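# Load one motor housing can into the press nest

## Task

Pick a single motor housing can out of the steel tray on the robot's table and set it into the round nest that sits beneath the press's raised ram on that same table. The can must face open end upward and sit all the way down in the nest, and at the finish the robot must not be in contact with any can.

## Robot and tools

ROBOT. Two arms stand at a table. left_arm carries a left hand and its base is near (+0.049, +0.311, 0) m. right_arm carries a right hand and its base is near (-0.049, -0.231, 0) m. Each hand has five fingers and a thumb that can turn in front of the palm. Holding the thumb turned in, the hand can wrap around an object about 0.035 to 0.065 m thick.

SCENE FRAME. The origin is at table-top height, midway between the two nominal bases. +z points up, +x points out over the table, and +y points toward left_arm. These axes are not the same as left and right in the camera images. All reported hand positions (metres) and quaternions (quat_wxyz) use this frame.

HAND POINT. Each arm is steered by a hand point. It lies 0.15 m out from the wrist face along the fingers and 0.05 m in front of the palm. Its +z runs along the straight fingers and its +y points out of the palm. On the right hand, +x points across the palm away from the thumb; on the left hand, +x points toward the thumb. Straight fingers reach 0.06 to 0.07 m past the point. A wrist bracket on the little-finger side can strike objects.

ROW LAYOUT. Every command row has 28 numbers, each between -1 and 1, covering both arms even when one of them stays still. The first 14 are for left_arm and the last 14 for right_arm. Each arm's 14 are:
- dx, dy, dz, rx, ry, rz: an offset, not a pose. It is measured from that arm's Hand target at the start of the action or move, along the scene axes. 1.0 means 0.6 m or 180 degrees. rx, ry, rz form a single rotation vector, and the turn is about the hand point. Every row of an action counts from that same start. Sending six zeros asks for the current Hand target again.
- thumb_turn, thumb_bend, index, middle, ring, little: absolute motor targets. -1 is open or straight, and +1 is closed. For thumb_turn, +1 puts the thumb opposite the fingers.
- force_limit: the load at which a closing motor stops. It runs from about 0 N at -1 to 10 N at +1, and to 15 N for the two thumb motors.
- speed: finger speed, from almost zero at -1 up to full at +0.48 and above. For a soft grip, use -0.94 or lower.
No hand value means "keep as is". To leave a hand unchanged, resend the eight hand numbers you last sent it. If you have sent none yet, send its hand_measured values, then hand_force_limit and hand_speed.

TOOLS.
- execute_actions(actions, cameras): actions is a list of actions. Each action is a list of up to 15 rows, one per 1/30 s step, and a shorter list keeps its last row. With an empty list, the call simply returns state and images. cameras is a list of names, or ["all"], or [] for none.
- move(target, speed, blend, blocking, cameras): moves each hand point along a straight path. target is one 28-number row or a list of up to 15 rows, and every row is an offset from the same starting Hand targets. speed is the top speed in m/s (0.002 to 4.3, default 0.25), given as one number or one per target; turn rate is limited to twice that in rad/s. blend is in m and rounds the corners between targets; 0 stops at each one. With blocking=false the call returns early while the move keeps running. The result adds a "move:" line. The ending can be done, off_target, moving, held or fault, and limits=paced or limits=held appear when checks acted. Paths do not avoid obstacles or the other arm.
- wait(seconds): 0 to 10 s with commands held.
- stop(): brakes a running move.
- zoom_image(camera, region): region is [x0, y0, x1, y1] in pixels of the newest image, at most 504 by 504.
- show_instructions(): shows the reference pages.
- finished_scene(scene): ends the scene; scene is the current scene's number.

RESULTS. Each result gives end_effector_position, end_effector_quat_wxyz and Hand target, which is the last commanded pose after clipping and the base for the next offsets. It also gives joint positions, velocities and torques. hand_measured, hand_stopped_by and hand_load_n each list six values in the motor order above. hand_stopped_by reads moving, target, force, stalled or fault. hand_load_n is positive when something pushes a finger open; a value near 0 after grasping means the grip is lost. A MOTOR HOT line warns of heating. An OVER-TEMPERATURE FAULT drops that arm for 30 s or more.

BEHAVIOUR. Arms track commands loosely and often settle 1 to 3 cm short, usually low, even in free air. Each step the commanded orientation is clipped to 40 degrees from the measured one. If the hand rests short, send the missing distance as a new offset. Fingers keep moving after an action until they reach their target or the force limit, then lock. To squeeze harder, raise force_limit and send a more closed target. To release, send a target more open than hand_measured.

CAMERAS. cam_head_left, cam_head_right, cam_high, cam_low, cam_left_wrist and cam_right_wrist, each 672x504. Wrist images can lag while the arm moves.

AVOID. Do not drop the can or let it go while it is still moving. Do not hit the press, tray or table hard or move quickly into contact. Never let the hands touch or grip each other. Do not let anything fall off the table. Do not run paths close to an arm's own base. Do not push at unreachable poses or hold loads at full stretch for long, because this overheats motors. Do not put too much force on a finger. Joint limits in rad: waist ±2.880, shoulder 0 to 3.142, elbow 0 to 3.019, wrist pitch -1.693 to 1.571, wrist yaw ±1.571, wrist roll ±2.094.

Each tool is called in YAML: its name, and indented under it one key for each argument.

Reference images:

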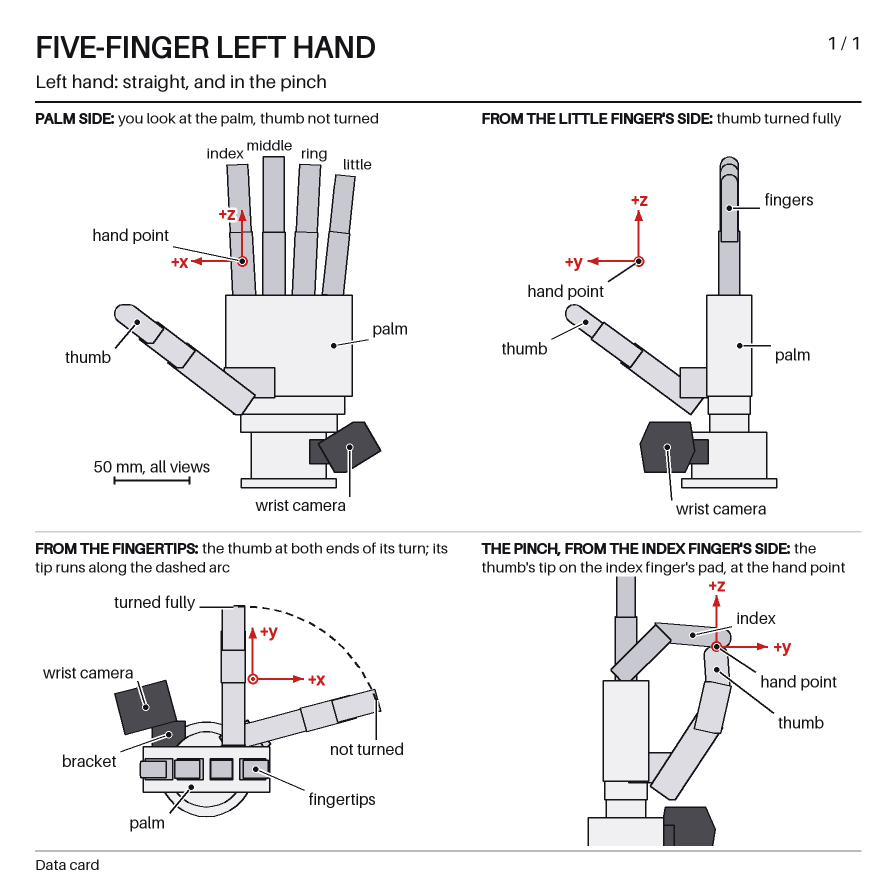

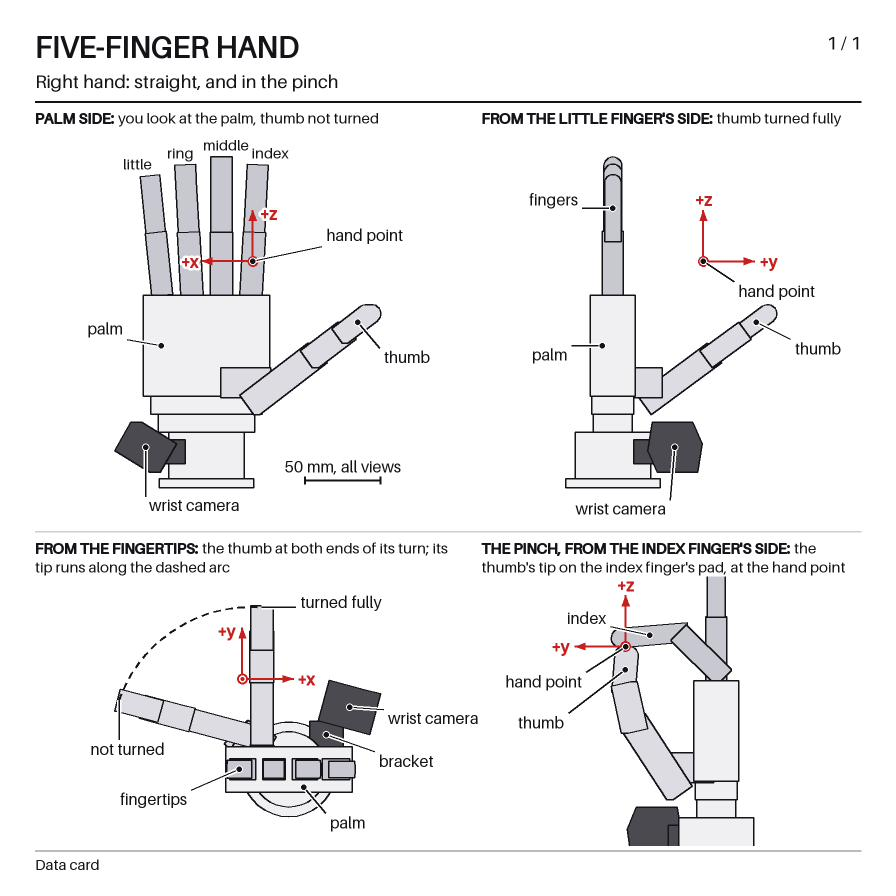

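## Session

execute_actions:
  actions: []

zoom_image:
  camera: "cam_high"
  region: [290, 240, 450, 470]

Scene clock: 0.00 s.
left_arm: end_effector_position=(+0.3336, +0.4347, +0.3732) hand_measured=(-1.000, -1.000, -1.000, -1.000, -1.000, -1.000) hand_load_n=(+0.0, +0.0, +0.0, +0.0, +0.0, +0.0) hand_stopped_by=(target, target, target, target, target, target) hand_force_limit=0.00 hand_speed=-0.80 end_effector_quat_wxyz=(+0.750, -0.333, +0.572, +0.017) | right_arm: end_effector_position=(+0.4995, -0.3622, +0.3564) hand_measured=(-1.000, -1.000, -1.000, -1.000, -1.000, -1.000) hand_load_n=(+0.0, +0.0, +0.0, +0.0, +0.0, +0.0) hand_stopped_by=(target, target, target, target, target, target) hand_force_limit=0.00 hand_speed=-0.80 end_effector_quat_wxyz=(+0.078, -0.226, +0.951, -0.194)
Joint positions: left_arm=[-0.045 0.336 0.531 -0.04 -0.632 1.158] | right_arm=[-0.292 1.682 2.02 -1.578 0.267 0.805]
Joint velocities: within noise
Joint torques (N m): no reading
Heat: left arm: hottest elbow 31 °C; right arm: hottest elbow 33 °C.
Hand target: left_arm +0.3321, +0.4349, +0.3865; +0.756, -0.334, +0.563, +0.012 | right_arm +0.5032, -0.3631, +0.3651; +0.088, -0.224, +0.950, -0.199
camera_calibration:
cam_left_wrist: T_world_to_cam=[[0.501305, -0.841014, 0.203444, 0.126695], [-0.273643, -0.377148, -0.884804, 0.584118], [0.820861, 0.387886, -0.419204, -0.166564], [0, 0, 0, 1]] pos_world=[0.233054, 0.391459, 0.42123]
cam_right_wrist: T_world_to_cam=[[-0.614807, 0.667535, -0.42001, 0.699157], [0.502159, 0.741977, 0.444191, -0.142639], [0.608151, 0.0621799, -0.791382, 0.108559], [0, 0, 0, 1]] pos_world=[0.435454, -0.367627, 0.442923]

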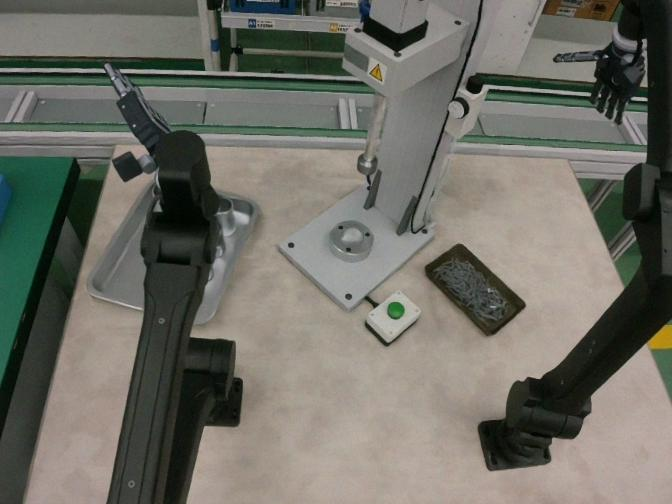

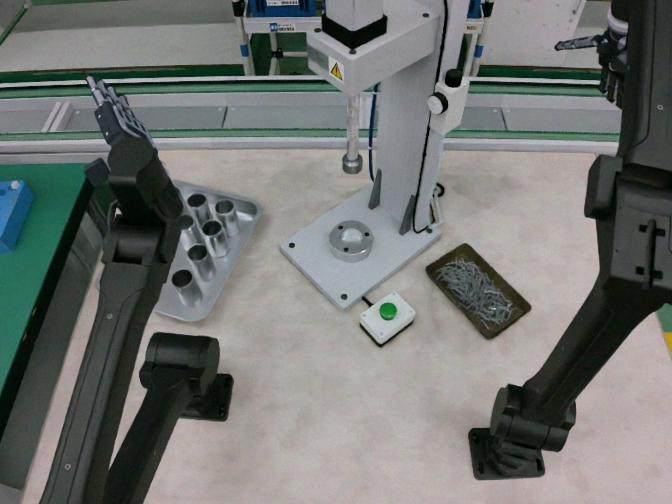

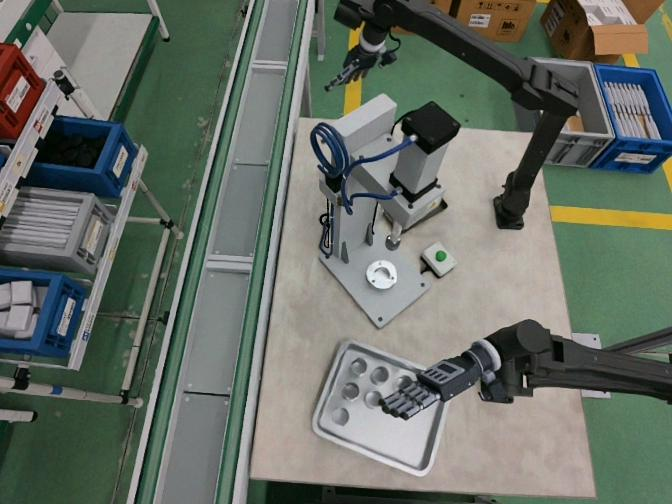

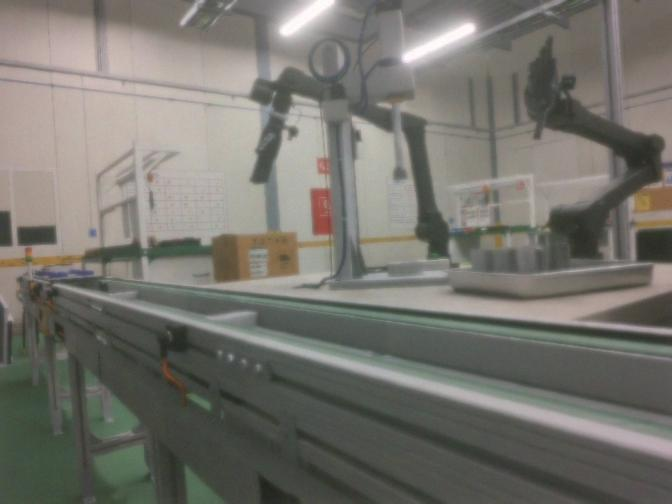

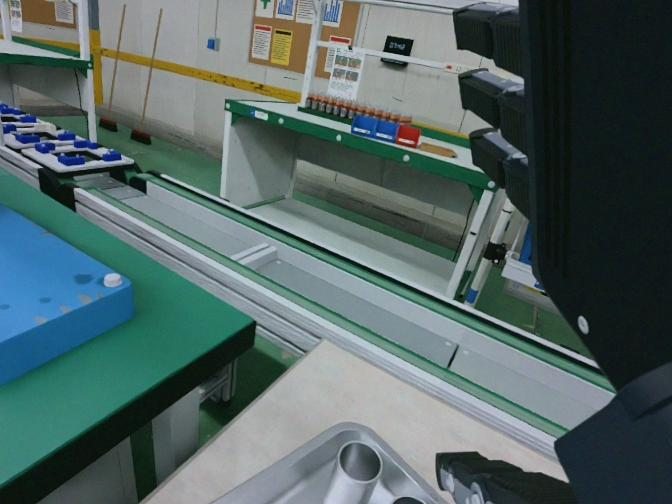

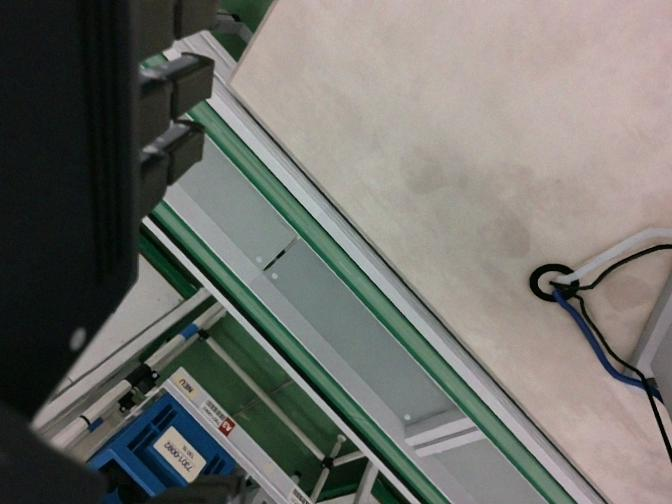

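Scaled by 2.191 from the camera's 672x504 image, which has a finer 960x720 frame.

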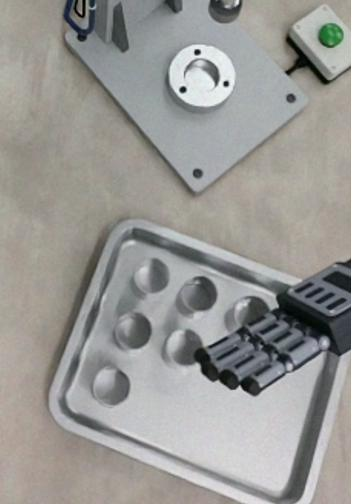

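move:
  target: [0.23,-0.058,-0.2775,-0.1283,0.2662,0.2626,1,-0.4,-0.3,-0.3,-1,-1,0,0.2,0,0,0,0,0,0,-1,-1,-1,-1,-1,-1,0,-0.8]
  cameras: ["cam_left_wrist","cam_high","cam_low","cam_head_right"]
  speed: 0.25

zoom_image:
  camera: "cam_high"
  region: [310, 330, 450, 470]

Scene clock: 130.40 s.
left_arm: end_effector_position=(+0.4607, +0.4000, +0.2136) hand_measured=(+1.000, -0.400, -0.300, -0.300, -1.000, -1.000) hand_load_n=(+0.0, +0.0, +0.0, +0.0, +0.0, +0.0) hand_stopped_by=(target, target, target, target, target, target) hand_force_limit=0.00 hand_speed=0.20 end_effector_quat_wxyz=(-0.323, +0.617, -0.636, -0.334) | right_arm: end_effector_position=(+0.4995, -0.3622, +0.3564) hand_measured=(-1.000, -1.000, -1.000, -1.000, -1.000, -1.000) hand_load_n=(-0.5, +0.0, +0.0, +0.0, +0.0, +0.0) hand_stopped_by=(target, target, target, target, target, target) hand_force_limit=0.00 hand_speed=-0.80 end_effector_quat_wxyz=(+0.078, -0.226, +0.951, -0.194)
Joint positions: left_arm=[-0.068 1.64 1.422 -1.517 -0.957 -0.168] | right_arm=[-0.292 1.682 2.02 -1.578 0.267 0.805]
Joint torques (N m): left_arm=[1.67 -13.45 12.53 -0.36 -0.65 -0.18] | right_arm=[0.21 -14.21 8.75 1.32 0.19 -0.03]
Heat: left arm: hottest elbow 45 °C; right arm: hottest shoulder 39 °C.
Hand target: left_arm +0.4701, +0.4001, +0.2201; -0.327, +0.627, -0.627, -0.326 | right_arm +0.5032, -0.3631, +0.3651; +0.088, -0.224, +0.950, -0.199
Off the commanded pose: left_arm 0.011 m, 2 deg | right_arm 0.010 m, 1 deg.
move: off_target (left_arm)
camera_calibration:
cam_left_wrist: T_world_to_cam=[[0.94553, -0.171291, -0.276827, -0.30363], [-0.265851, -0.897074, -0.352962, 0.55538], [-0.187875, 0.407331, -0.893748, 0.233913], [0, 0, 0, 1]] pos_world=[0.478686, 0.350928, 0.321034]
Images, in order (width x height): cam_head_right 672x504, cam_high 672x504, cam_low 672x504, cam_left_wrist 672x504.

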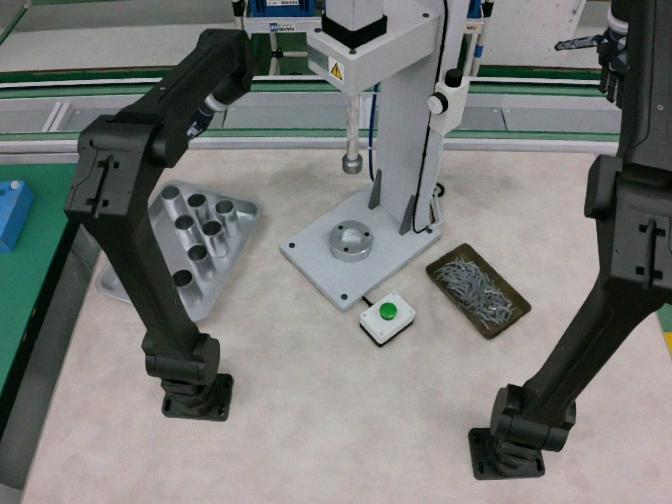

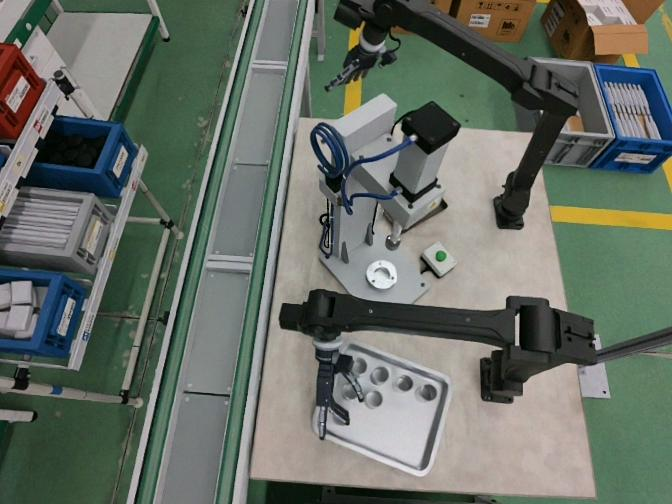

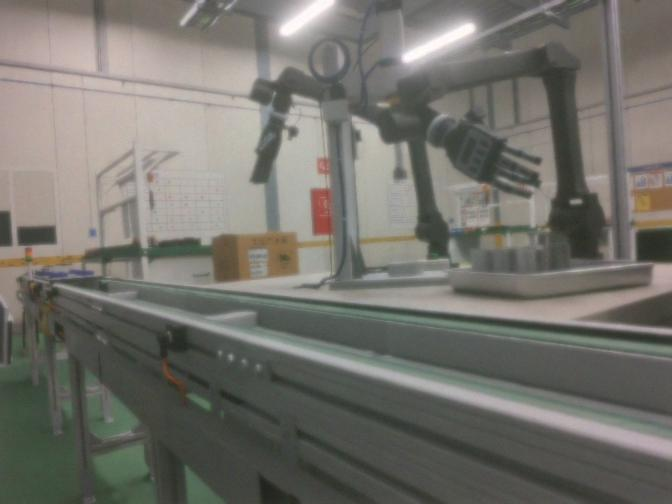

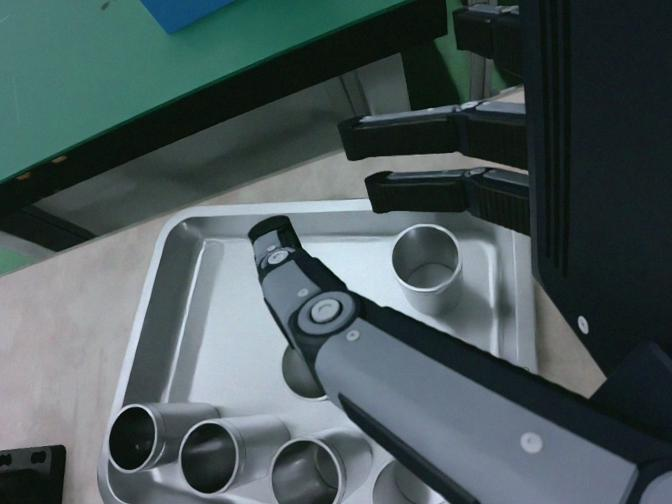

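Scaled by 3.600 from the camera's 672x504 image, which has a finer 960x720 frame.

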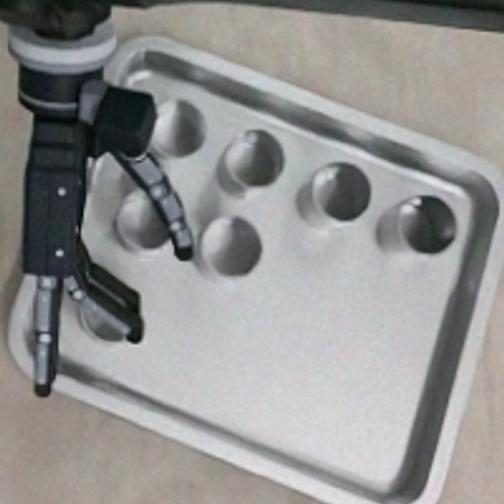

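move:
  target: [0.0122,0.0658,-0.139,0,0,0,1,-0.4,-0.3,-0.3,-1,-1,0,0.2,0,0,0,0,0,0,-1,-1,-1,-1,-1,-1,0,-0.8]
  cameras: ["cam_left_wrist","cam_high"]
  speed: 0.15

zoom_image:
  camera: "cam_high"
  region: [300, 370, 380, 450]

Scene clock: 147.23 s.
left_arm: end_effector_position=(+0.4755, +0.4372, +0.1415) hand_measured=(+1.000, -0.400, -0.300, -0.300, -1.000, -1.000) hand_load_n=(+0.0, +0.0, +0.0, +0.0, +0.5, +0.0) hand_stopped_by=(target, target, target, target, target, target) hand_force_limit=0.00 hand_speed=0.20 end_effector_quat_wxyz=(-0.329, +0.631, -0.624, -0.322) | right_arm: end_effector_position=(+0.4995, -0.3622, +0.3564) hand_measured=(-1.000, -1.000, -1.000, -1.000, -1.000, -1.000) hand_load_n=(+0.0, +0.0, +0.0, +0.0, +0.0, +0.0) hand_stopped_by=(target, target, target, target, target, target) hand_force_limit=0.00 hand_speed=-0.80 end_effector_quat_wxyz=(+0.078, -0.226, +0.951, -0.194)
Joint positions: left_arm=[0.016 1.692 1.303 -1.215 -0.958 -0.059] | right_arm=[-0.292 1.682 2.02 -1.578 0.267 0.805]
Joint torques (N m): left_arm=[1.67 -13.86 8.85 0.75 -0.96 0.12] | right_arm=[0.15 -14.56 8.53 1.29 0.18 -0.04]
Heat: left arm: hottest elbow 43 °C; right arm: hottest shoulder 40 °C.
Hand target: left_arm +0.4775, +0.4394, +0.1367; -0.327, +0.627, -0.627, -0.326 | right_arm +0.5032, -0.3631, +0.3651; +0.088, -0.224, +0.950, -0.199
Off the commanded pose: left_arm 0.006 m, 1 deg | right_arm 0.010 m, 1 deg.
move: done
camera_calibration:
cam_left_wrist: T_world_to_cam=[[0.959527, -0.153349, -0.236203, -0.351519], [-0.232233, -0.905306, -0.355654, 0.555251], [-0.159297, 0.396113, -0.904278, 0.149918], [0, 0, 0, 1]] pos_world=[0.490122, 0.389382, 0.250015]
Images, in order (width x height): cam_high 672x504, cam_left_wrist 672x504.

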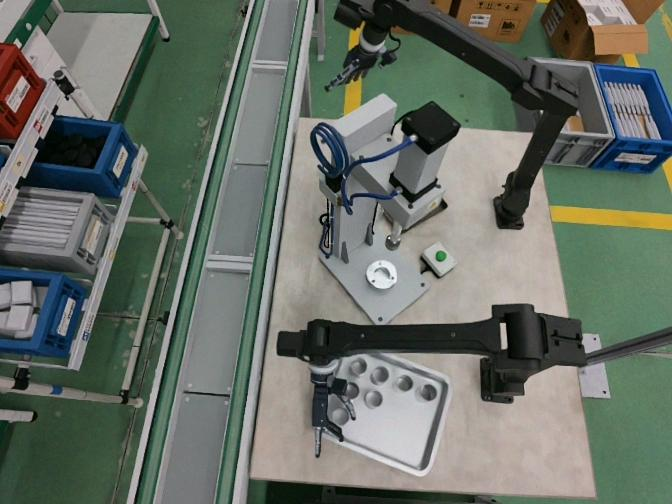

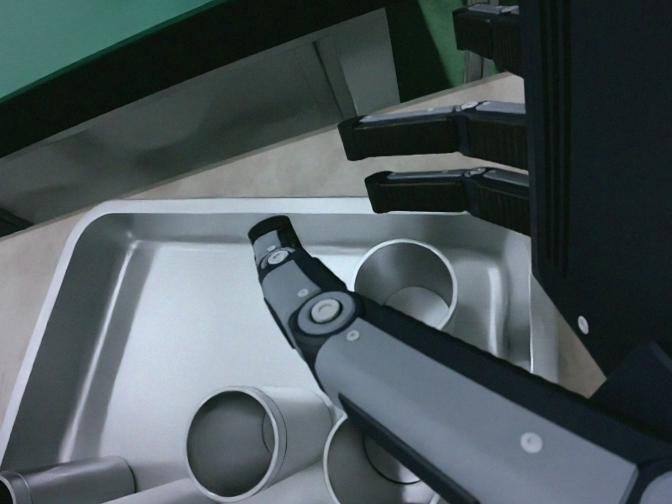

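Scaled by 6.300 from the camera's 672x504 image, which has a finer 960x720 frame.

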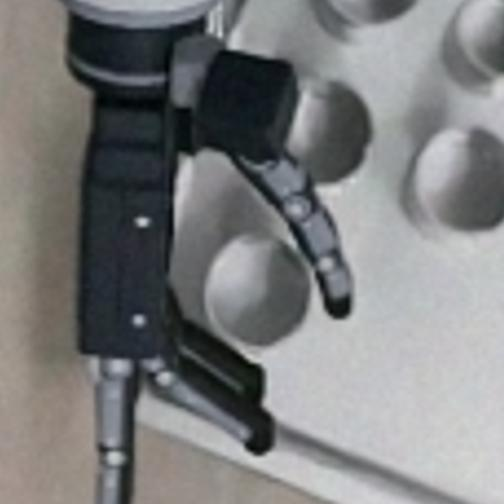

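move:
  target: [-0.014,0.004,-0.045,0,0,0,1,-0.4,-0.3,-0.3,-1,-1,0,0.2,0,0,0,0,0,0,-1,-1,-1,-1,-1,-1,0,-0.8]
  speed: 0.12

Scene clock: 162.67 s.
left_arm: end_effector_position=(+0.4689, +0.4384, +0.1190) hand_measured=(+1.000, -0.400, -0.300, -0.300, -1.000, -1.000) hand_load_n=(+0.0, +0.0, +0.0, +0.5, +0.0, +0.0) hand_stopped_by=(target, target, target, target, target, target) hand_force_limit=0.00 hand_speed=0.20 end_effector_quat_wxyz=(-0.334, +0.631, -0.623, -0.319) | right_arm: end_effector_position=(+0.4995, -0.3622, +0.3564) hand_measured=(-1.000, -1.000, -1.000, -1.000, -1.000, -1.000) hand_load_n=(+0.0, +0.0, -0.5, +0.0, +0.0, +0.0) hand_stopped_by=(target, target, target, target, target, target) hand_force_limit=0.00 hand_speed=-0.80 end_effector_quat_wxyz=(+0.078, -0.226, +0.951, -0.194)
Joint positions: left_arm=[0.016 1.693 1.24 -1.135 -0.96 -0.05] | right_arm=[-0.292 1.682 2.02 -1.578 0.267 0.805]
Joint torques (N m): left_arm=[1.85 -12.63 8.28 0.77 -0.85 0.1] | right_arm=[0.44 -14.39 8.69 1.28 0.21 -0.02]
Heat: left arm: hottest elbow 41 °C; right arm: hottest shoulder 40 °C.
Hand target: left_arm +0.4690, +0.4419, +0.1096; -0.327, +0.627, -0.627, -0.326 | right_arm +0.5032, -0.3631, +0.3651; +0.088, -0.224, +0.950, -0.199
Off the commanded pose: left_arm 0.010 m, 1 deg | right_arm 0.010 m, 1 deg.
move: done

move:
  target: [0,0,-0.085,0,0,0,1,-0.4,-0.3,-0.3,-1,-1,0,0.2,0,0,0,0,0,0,-1,-1,-1,-1,-1,-1,0,-0.8]
  speed: 0.08
  cameras: ["cam_left_wrist","cam_high"]

zoom_image:
  camera: "cam_high"
  region: [300, 370, 380, 450]

Scene clock: 168.07 s.
left_arm: end_effector_position=(+0.4710, +0.4400, +0.0699) hand_measured=(+1.000, -0.400, -0.300, -0.300, -1.000, -1.000) hand_load_n=(+0.0, +0.0, +0.5, -1.0, +0.0, +0.0) hand_stopped_by=(target, target, target, target, target, target) hand_force_limit=0.00 hand_speed=0.20 end_effector_quat_wxyz=(-0.336, +0.631, -0.622, -0.320) | right_arm: end_effector_position=(+0.4995, -0.3622, +0.3564) hand_measured=(-1.000, -1.000, -1.000, -1.000, -1.000, -1.000) hand_load_n=(+0.0, +0.0, +0.0, +0.0, +0.0, +0.0) hand_stopped_by=(target, target, target, target, target, target) hand_force_limit=0.00 hand_speed=-0.80 end_effector_quat_wxyz=(+0.078, -0.226, +0.951, -0.194)
Joint positions: left_arm=[0.019 1.76 1.184 -1.007 -0.964 -0.048] | right_arm=[-0.292 1.682 2.02 -1.578 0.267 0.805]
Joint torques (N m): left_arm=[1.73 -12.92 7.49 0.84 -0.67 0.1] | right_arm=[0.32 -14.56 8.58 1.22 0.2 -0.02]
Heat: left arm: hottest elbow 40 °C; right arm: hottest shoulder 40 °C.
Hand target: left_arm +0.4691, +0.4418, +0.0586; -0.327, +0.627, -0.627, -0.326 | right_arm +0.5032, -0.3631, +0.3651; +0.088, -0.224, +0.950, -0.199
Off the commanded pose: left_arm 0.012 m, 2 deg | right_arm 0.010 m, 1 deg.
move: off_target (left_arm)
camera_calibration:
cam_left_wrist: T_world_to_cam=[[0.961891, -0.154964, -0.225281, -0.364829], [-0.230675, -0.902268, -0.364281, 0.529753], [-0.146813, 0.402366, -0.90363, 0.0747524], [0, 0, 0, 1]] pos_world=[0.484101, 0.391366, 0.178339]
Images, in order (width x height): cam_high 672x504, cam_left_wrist 672x504.

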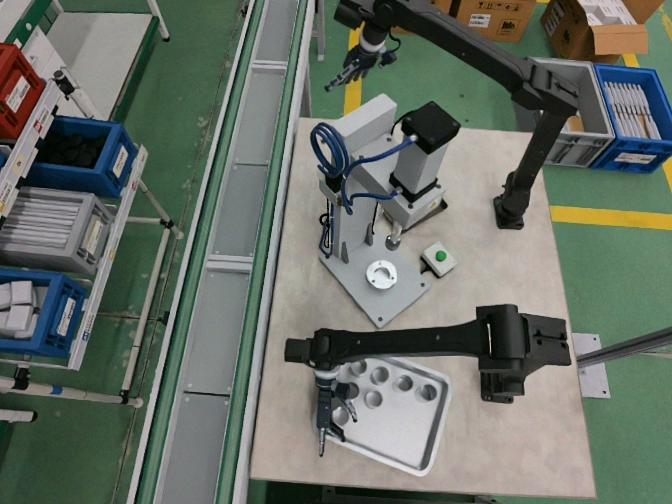

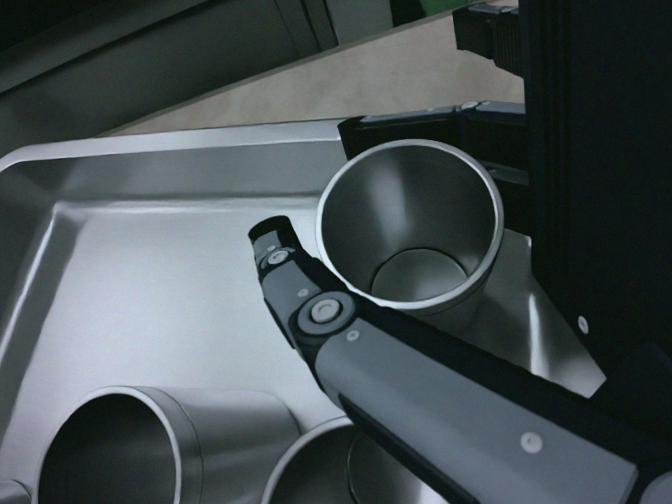

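Scaled by 6.300 from the camera's 672x504 image, which has a finer 960x720 frame.

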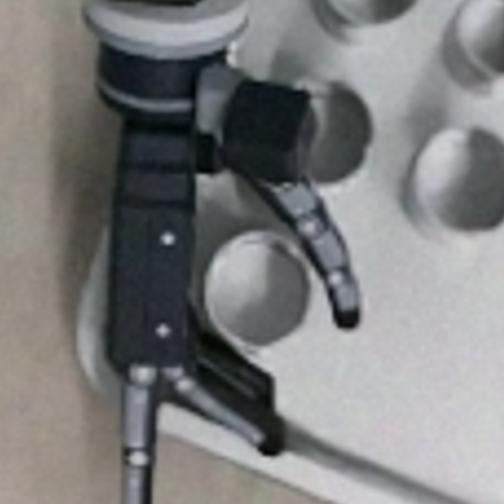

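execute_actions:
  actions:
    - [[0,0,0,0,0,0,1,0.3,0.4,0.4,-1,-1,-0.3,-0.9,0,0,0,0,0,0,-1,-1,-1,-1,-1,-1,0,-0.8]]
  cameras: ["cam_left_wrist","cam_high"]

zoom_image:
  camera: "cam_high"
  region: [300, 370, 380, 450]

Scene clock: 176.63 s.
left_arm: end_effector_position=(+0.4713, +0.4406, +0.0698) hand_measured=(+1.000, -0.260, -0.032, +0.276, -1.000, -1.000) hand_load_n=(+0.5, +6.0, +2.5, +5.5, +0.0, +0.0) hand_stopped_by=(target, force, force, force, target, target) hand_force_limit=-0.30 hand_speed=-0.90 end_effector_quat_wxyz=(-0.336, +0.632, -0.621, -0.319) | right_arm: end_effector_position=(+0.4995, -0.3622, +0.3564) hand_measured=(-1.000, -1.000, -1.000, -1.000, -1.000, -1.000) hand_load_n=(+0.0, +0.0, +0.0, +0.5, +0.0, +0.5) hand_stopped_by=(target, target, target, target, target, target) hand_force_limit=0.00 hand_speed=-0.80 end_effector_quat_wxyz=(+0.078, -0.226, +0.951, -0.194)
Joint positions: left_arm=[0.02 1.76 1.184 -1.005 -0.964 -0.047] | right_arm=[-0.292 1.682 2.02 -1.578 0.267 0.805]
Joint torques (N m): left_arm=[1.55 -12.81 7.46 0.65 -0.67 0.08] | right_arm=[0.15 -14.21 8.66 1.35 0.22 -0.04]
Heat: left arm: hottest elbow 39 °C; right arm: hottest shoulder 40 °C.
Hand target: left_arm +0.4690, +0.4418, +0.0586; -0.327, +0.627, -0.627, -0.326 | right_arm +0.5032, -0.3631, +0.3651; +0.088, -0.224, +0.950, -0.199
Off the commanded pose: left_arm 0.012 m, 2 deg | right_arm 0.010 m, 1 deg.
Step readings (end_effector_position of left_arm | right_arm):
0: (+0.4710, +0.4400, +0.0699) | (+0.4995, -0.3622, +0.3564)
1: (+0.4710, +0.4400, +0.0699) | (+0.4995, -0.3622, +0.3564)
2: (+0.4710, +0.4400, +0.0699) | (+0.4995, -0.3622, +0.3564)
4: (+0.4713, +0.4400, +0.0698) | (+0.4995, -0.3622, +0.3564)
8: (+0.4715, +0.4403, +0.0698) | (+0.4995, -0.3622, +0.3564)
15: (+0.4715, +0.4403, +0.0698) | (+0.4995, -0.3622, +0.3564)
camera_calibration:
cam_left_wrist: T_world_to_cam=[[0.962412, -0.15415, -0.22361, -0.3658], [-0.229265, -0.902502, -0.364592, 0.52986], [-0.145607, 0.402154, -0.90392, 0.0739622], [0, 0, 0, 1]] pos_world=[0.484299, 0.392068, 0.178242]
Images, in order (width x height): cam_high 672x504, cam_left_wrist 672x504.

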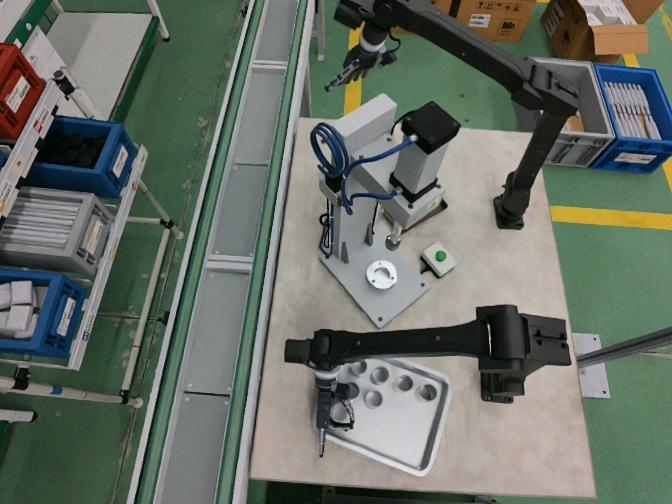

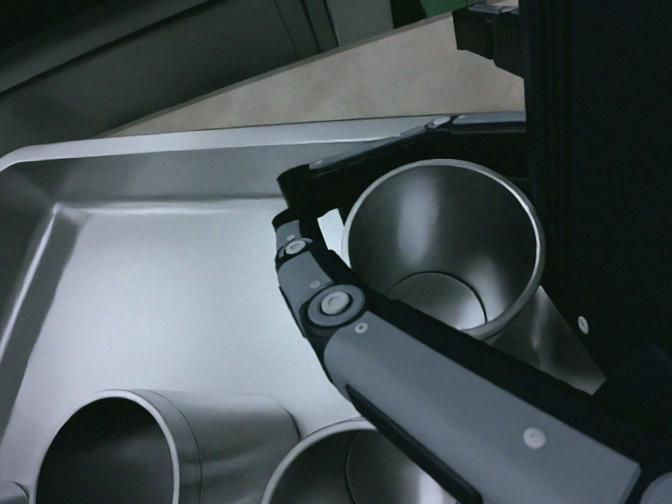

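Scaled by 6.300 from the camera's 672x504 image, which has a finer 960x720 frame.

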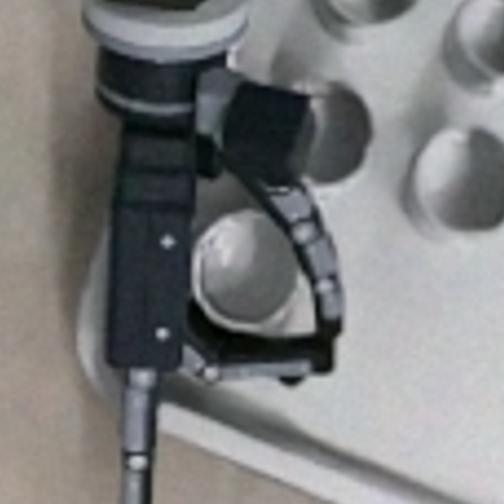

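move:
  target: [0,0,0.08,0,0,0,1,0.3,0.4,0.4,-1,-1,-0.3,-0.9,0,0,0,0,0,0,-1,-1,-1,-1,-1,-1,0,-0.8]
  cameras: ["cam_left_wrist"]
  speed: 0.06

Scene clock: 185.47 s.
left_arm: end_effector_position=(+0.4570, +0.4405, +0.0916) hand_measured=(+1.000, -0.260, -0.032, +0.276, -1.000, -1.000) hand_load_n=(+1.0, +5.5, +0.5, +5.5, +0.0, -0.5) hand_stopped_by=(target, force, force, force, target, target) hand_force_limit=-0.30 hand_speed=-0.90 end_effector_quat_wxyz=(-0.319, +0.624, -0.630, -0.335) | right_arm: end_effector_position=(+0.4995, -0.3622, +0.3564) hand_measured=(-1.000, -1.000, -1.000, -1.000, -1.000, -1.000) hand_load_n=(-0.5, +0.0, +0.0, +0.0, +0.0, +0.0) hand_stopped_by=(target, target, target, target, target, target) hand_force_limit=0.00 hand_speed=-0.80 end_effector_quat_wxyz=(+0.078, -0.226, +0.951, -0.194)
Joint positions: left_arm=[0.02 1.727 1.195 -1.101 -0.961 -0.047] | right_arm=[-0.292 1.682 2.02 -1.578 0.267 0.805]
Joint torques (N m): left_arm=[1.44 -15.44 11.49 -0.28 -0.83 0.09] | right_arm=[0.15 -14.27 8.75 1.22 0.21 -0.02]
Heat: left arm: hottest elbow 39 °C; right arm: hottest shoulder 40 °C.
Hand target: left_arm +0.4691, +0.4418, +0.1066; -0.327, +0.627, -0.627, -0.326 | right_arm +0.5032, -0.3631, +0.3651; +0.088, -0.224, +0.950, -0.199
Off the commanded pose: left_arm 0.019 m, 1 deg | right_arm 0.010 m, 1 deg.
move: off_target (left_arm)
camera_calibration:
cam_left_wrist: T_world_to_cam=[[0.949525, -0.154557, -0.272973, -0.336644], [-0.247737, -0.903277, -0.350309, 0.541914], [-0.192427, 0.400252, -0.895974, 0.113171], [0, 0, 0, 1]] pos_world=[0.475681, 0.392171, 0.199341]
Images, in order (width x height): cam_left_wrist 672x504.

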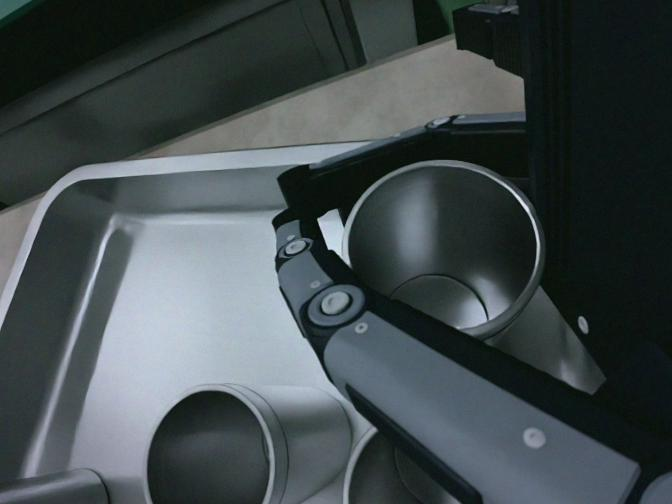

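zoom_image:
  camera: "cam_left_wrist"
  region: [270, 120, 570, 420]

move:
  target: [0.01,-0.04,0.17,0,0,0,1,0.3,0.4,0.4,-1,-1,-0.3,-0.9,0,0,0,0,0,0,-1,-1,-1,-1,-1,-1,0,-0.8]
  cameras: ["cam_left_wrist"]
  speed: 0.15

zoom_image:
  camera: "cam_left_wrist"
  region: [270, 120, 570, 420]

Scaled by 1.680 from the camera's 672x504 image, which has a finer 960x720 frame.

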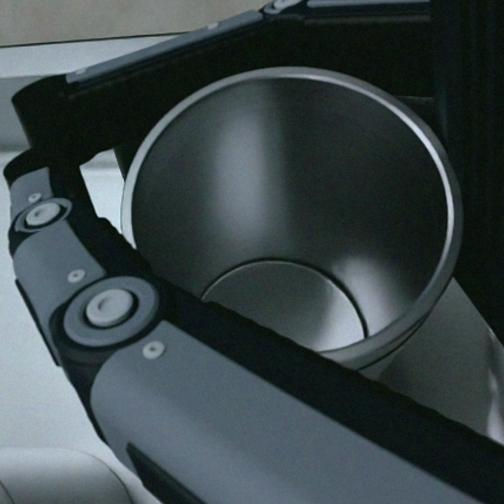

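Scene clock: 193.63 s.
left_arm: end_effector_position=(+0.4658, +0.4208, +0.1944) hand_measured=(+1.000, -0.260, -0.032, +0.276, -1.000, -1.000) hand_load_n=(+1.0, +6.0, +0.0, +5.5, -0.5, +0.0) hand_stopped_by=(target, force, force, force, target, target) hand_force_limit=-0.30 hand_speed=-0.90 end_effector_quat_wxyz=(-0.316, +0.619, -0.634, -0.339) | right_arm: end_effector_position=(+0.4995, -0.3622, +0.3564) hand_measured=(-1.000, -1.000, -1.000, -1.000, -1.000, -1.000) hand_load_n=(+0.0, +0.0, +0.0, +0.0, +0.0, +0.0) hand_stopped_by=(target, target, target, target, target, target) hand_force_limit=0.00 hand_speed=-0.80 end_effector_quat_wxyz=(+0.078, -0.226, +0.951, -0.194)
Joint positions: left_arm=[-0.021 1.662 1.397 -1.434 -0.958 -0.109] | right_arm=[-0.292 1.682 2.02 -1.578 0.267 0.805]
Joint torques (N m): left_arm=[0.85 -15.21 12.46 -0.44 -0.81 -0.16] | right_arm=[0.15 -14.21 8.54 1.29 0.21 -0.01]
Heat: left arm: hottest elbow 39 °C; right arm: hottest shoulder 40 °C.
Hand target: left_arm +0.4751, +0.4179, +0.2086; -0.327, +0.627, -0.627, -0.326 | right_arm +0.5032, -0.3631, +0.3651; +0.088, -0.224, +0.950, -0.199
Off the commanded pose: left_arm 0.017 m, 2 deg | right_arm 0.010 m, 1 deg.
move: off_target (left_arm)
camera_calibration:
cam_left_wrist: T_world_to_cam=[[0.944354, -0.159622, -0.287605, -0.312548], [-0.258075, -0.901675, -0.346957, 0.565746], [-0.203944, 0.401874, -0.892695, 0.2189], [0, 0, 0, 1]] pos_world=[0.485804, 0.372259, 0.30181]
Images, in order (width x height): cam_left_wrist 672x504.

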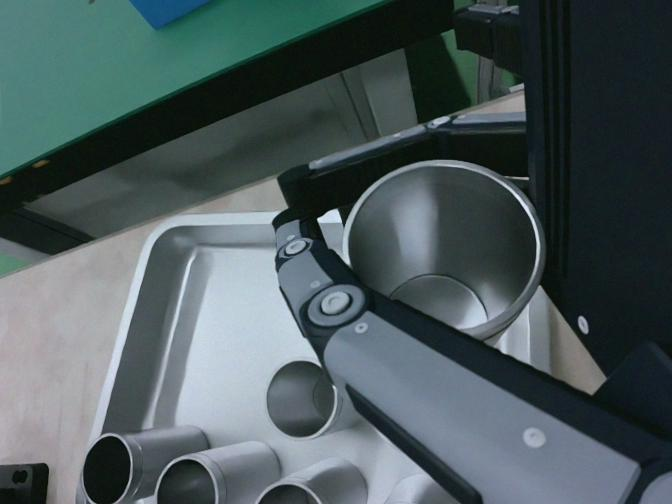

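Scaled by 1.680 from the camera's 672x504 image, which has a finer 960x720 frame.

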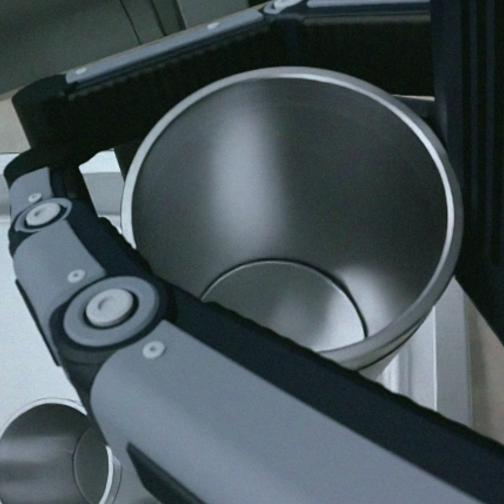

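move:
  target:
    - [0.0415,-0.2465,0.02,0.0024,-0.0091,-0.4165,1,0.3,0.4,0.4,-1,-1,-0.3,-0.9,0,0,0,0,0,0,-1,-1,-1,-1,-1,-1,0,-0.8]
    - [-0.025,-0.48,-0.053,0.0048,-0.0182,-0.833,1,0.3,0.4,0.4,-1,-1,-0.3,-0.9,0,0,0,0,0,0,-1,-1,-1,-1,-1,-1,0,-0.8]
  blend: [0.05,0]
  cameras: ["cam_high","cam_low","cam_left_wrist","cam_head_right"]
  speed: 0.22

zoom_image:
  camera: "cam_high"
  region: [360, 250, 405, 295]

zoom_image:
  camera: "cam_head_right"
  region: [315, 200, 385, 270]

zoom_image:
  camera: "cam_low"
  region: [380, 190, 470, 290]

Scene clock: 259.57 s.
left_arm: end_effector_position=(+0.4519, +0.1295, +0.1666) hand_measured=(+1.000, -0.260, -0.032, +0.276, -1.000, -1.000) hand_load_n=(+1.0, +5.5, +0.0, +6.0, +0.0, +0.0) hand_stopped_by=(target, force, force, force, target, target) hand_force_limit=-0.30 hand_speed=-0.90 end_effector_quat_wxyz=(+0.409, +0.433, +0.765, -0.245) | right_arm: end_effector_position=(+0.4995, -0.3622, +0.3564) hand_measured=(-1.000, -1.000, -1.000, -1.000, -1.000, -1.000) hand_load_n=(+0.5, +0.0, +0.0, +0.0, +0.0, +0.0) hand_stopped_by=(target, target, target, target, target, target) hand_force_limit=0.00 hand_speed=-0.80 end_effector_quat_wxyz=(+0.078, -0.226, +0.951, -0.194)
Joint positions: left_arm=[-0.247 1.021 0.646 -0.358 0.619 2.026] | right_arm=[-0.292 1.682 2.02 -1.578 0.267 0.805]
Joint torques (N m): left_arm=[2.2 -4.72 12.55 1.32 0.67 0.15] | right_arm=[0.32 -14.39 8.66 1.29 0.22 -0.04]
Heat: left arm: hottest elbow 40 °C; right arm: hottest shoulder 40 °C.
Hand target: left_arm +0.4601, +0.1298, +0.1770; +0.417, +0.438, +0.759, -0.241 | right_arm +0.5032, -0.3631, +0.3651; +0.088, -0.224, +0.950, -0.199
Off the commanded pose: left_arm 0.013 m, 1 deg | right_arm 0.010 m, 1 deg.
move: off_target (left_arm)
camera_calibration:
cam_left_wrist: T_world_to_cam=[[-0.904099, -0.356849, -0.235083, 0.498118], [-0.248415, 0.886522, -0.390345, 0.0610759], [0.3477, -0.294512, -0.89015, 0.148724], [0, 0, 0, 1]] pos_world=[0.413808, 0.167409, 0.273326]
Images, in order (width x height): cam_head_right 672x504, cam_high 672x504, cam_low 672x504, cam_left_wrist 672x504.

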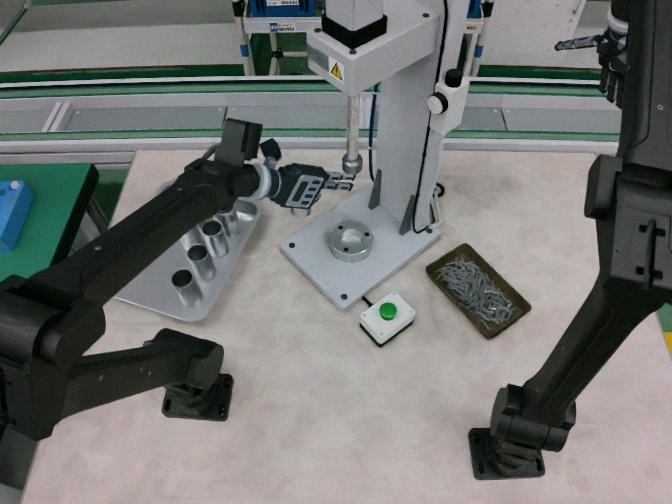

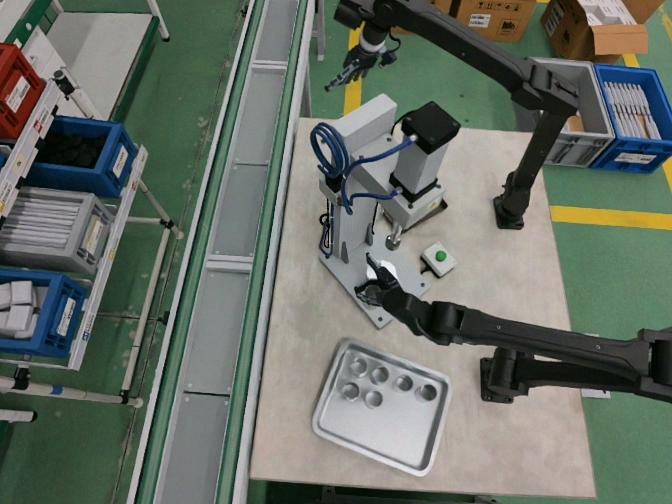

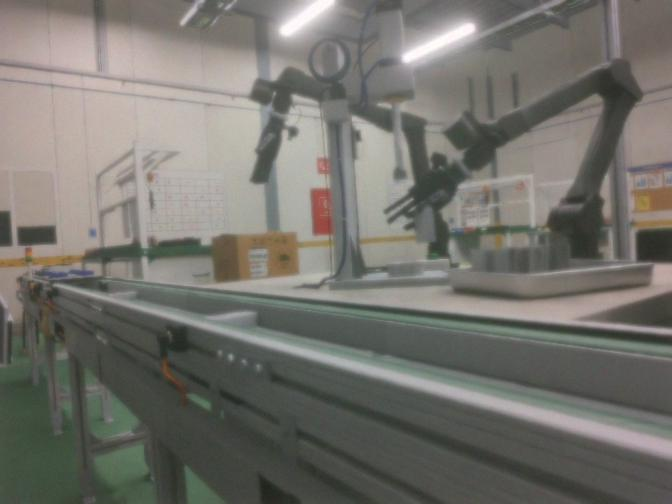

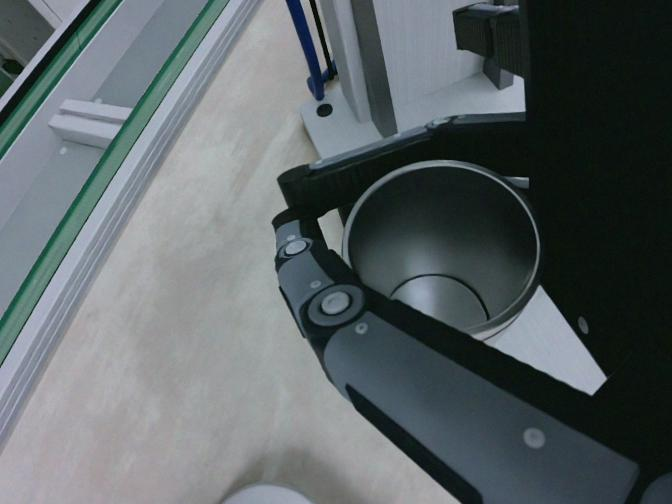

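Scaled by 11.200 from the camera's 672x504 image, which has a finer 960x720 frame.

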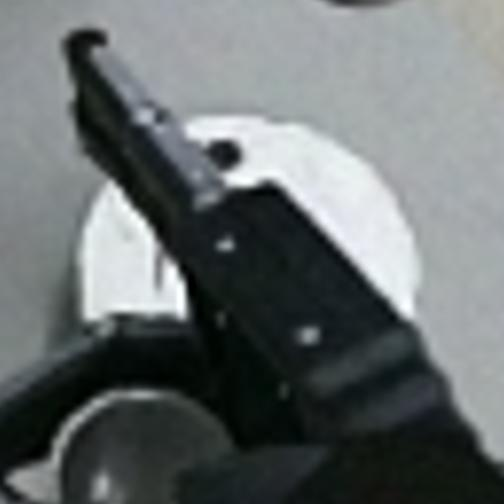

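Scaled by 7.200 from the camera's 672x504 image, which has a finer 960x720 frame.

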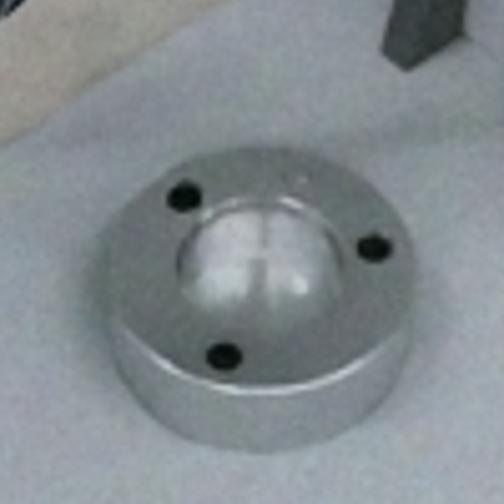

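Scaled by 5.040 from the camera's 672x504 image, which has a finer 960x720 frame.

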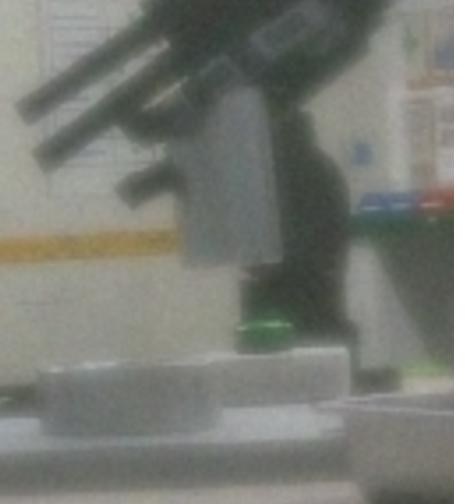

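move:
  target: [-0.028,-0.05,-0.05,0.004,-0.011,0,1,0.3,0.4,0.4,-1,-1,-0.3,-0.9,0,0,0,0,0,0,-1,-1,-1,-1,-1,-1,0,-0.8]
  speed: 0.1

Scene clock: 301.50 s.
left_arm: end_effector_position=(+0.4373, +0.1026, +0.1407) hand_measured=(+1.000, -0.260, -0.032, +0.276, -1.000, -1.000) hand_load_n=(+1.0, +6.0, +0.0, +5.5, +0.5, +0.0) hand_stopped_by=(target, force, force, force, target, target) hand_force_limit=-0.30 hand_speed=-0.90 end_effector_quat_wxyz=(+0.417, +0.448, +0.757, -0.229) | right_arm: end_effector_position=(+0.4995, -0.3622, +0.3564) hand_measured=(-1.000, -1.000, -1.000, -1.000, -1.000, -1.000) hand_load_n=(+0.0, +0.0, +0.0, +0.0, +0.0, +0.0) hand_stopped_by=(target, target, target, target, target, target) hand_force_limit=0.00 hand_speed=-0.80 end_effector_quat_wxyz=(+0.078, -0.226, +0.951, -0.194)
Joint positions: left_arm=[-0.362 1.034 0.565 -0.213 0.516 1.984] | right_arm=[-0.292 1.682 2.02 -1.578 0.267 0.805]
Joint torques (N m): left_arm=[1.14 -4.72 10.63 2.67 0.22 -0.14] | right_arm=[0.21 -14.45 8.75 1.33 0.21 -0.02]
Heat: left arm: hottest elbow 40 °C; right arm: hottest shoulder 40 °C.
Hand target: left_arm +0.4432, +0.0999, +0.1469; +0.427, +0.445, +0.753, -0.229 | right_arm +0.5032, -0.3631, +0.3651; +0.088, -0.224, +0.950, -0.199
Off the commanded pose: left_arm 0.009 m, 1 deg | right_arm 0.010 m, 1 deg.
move: done


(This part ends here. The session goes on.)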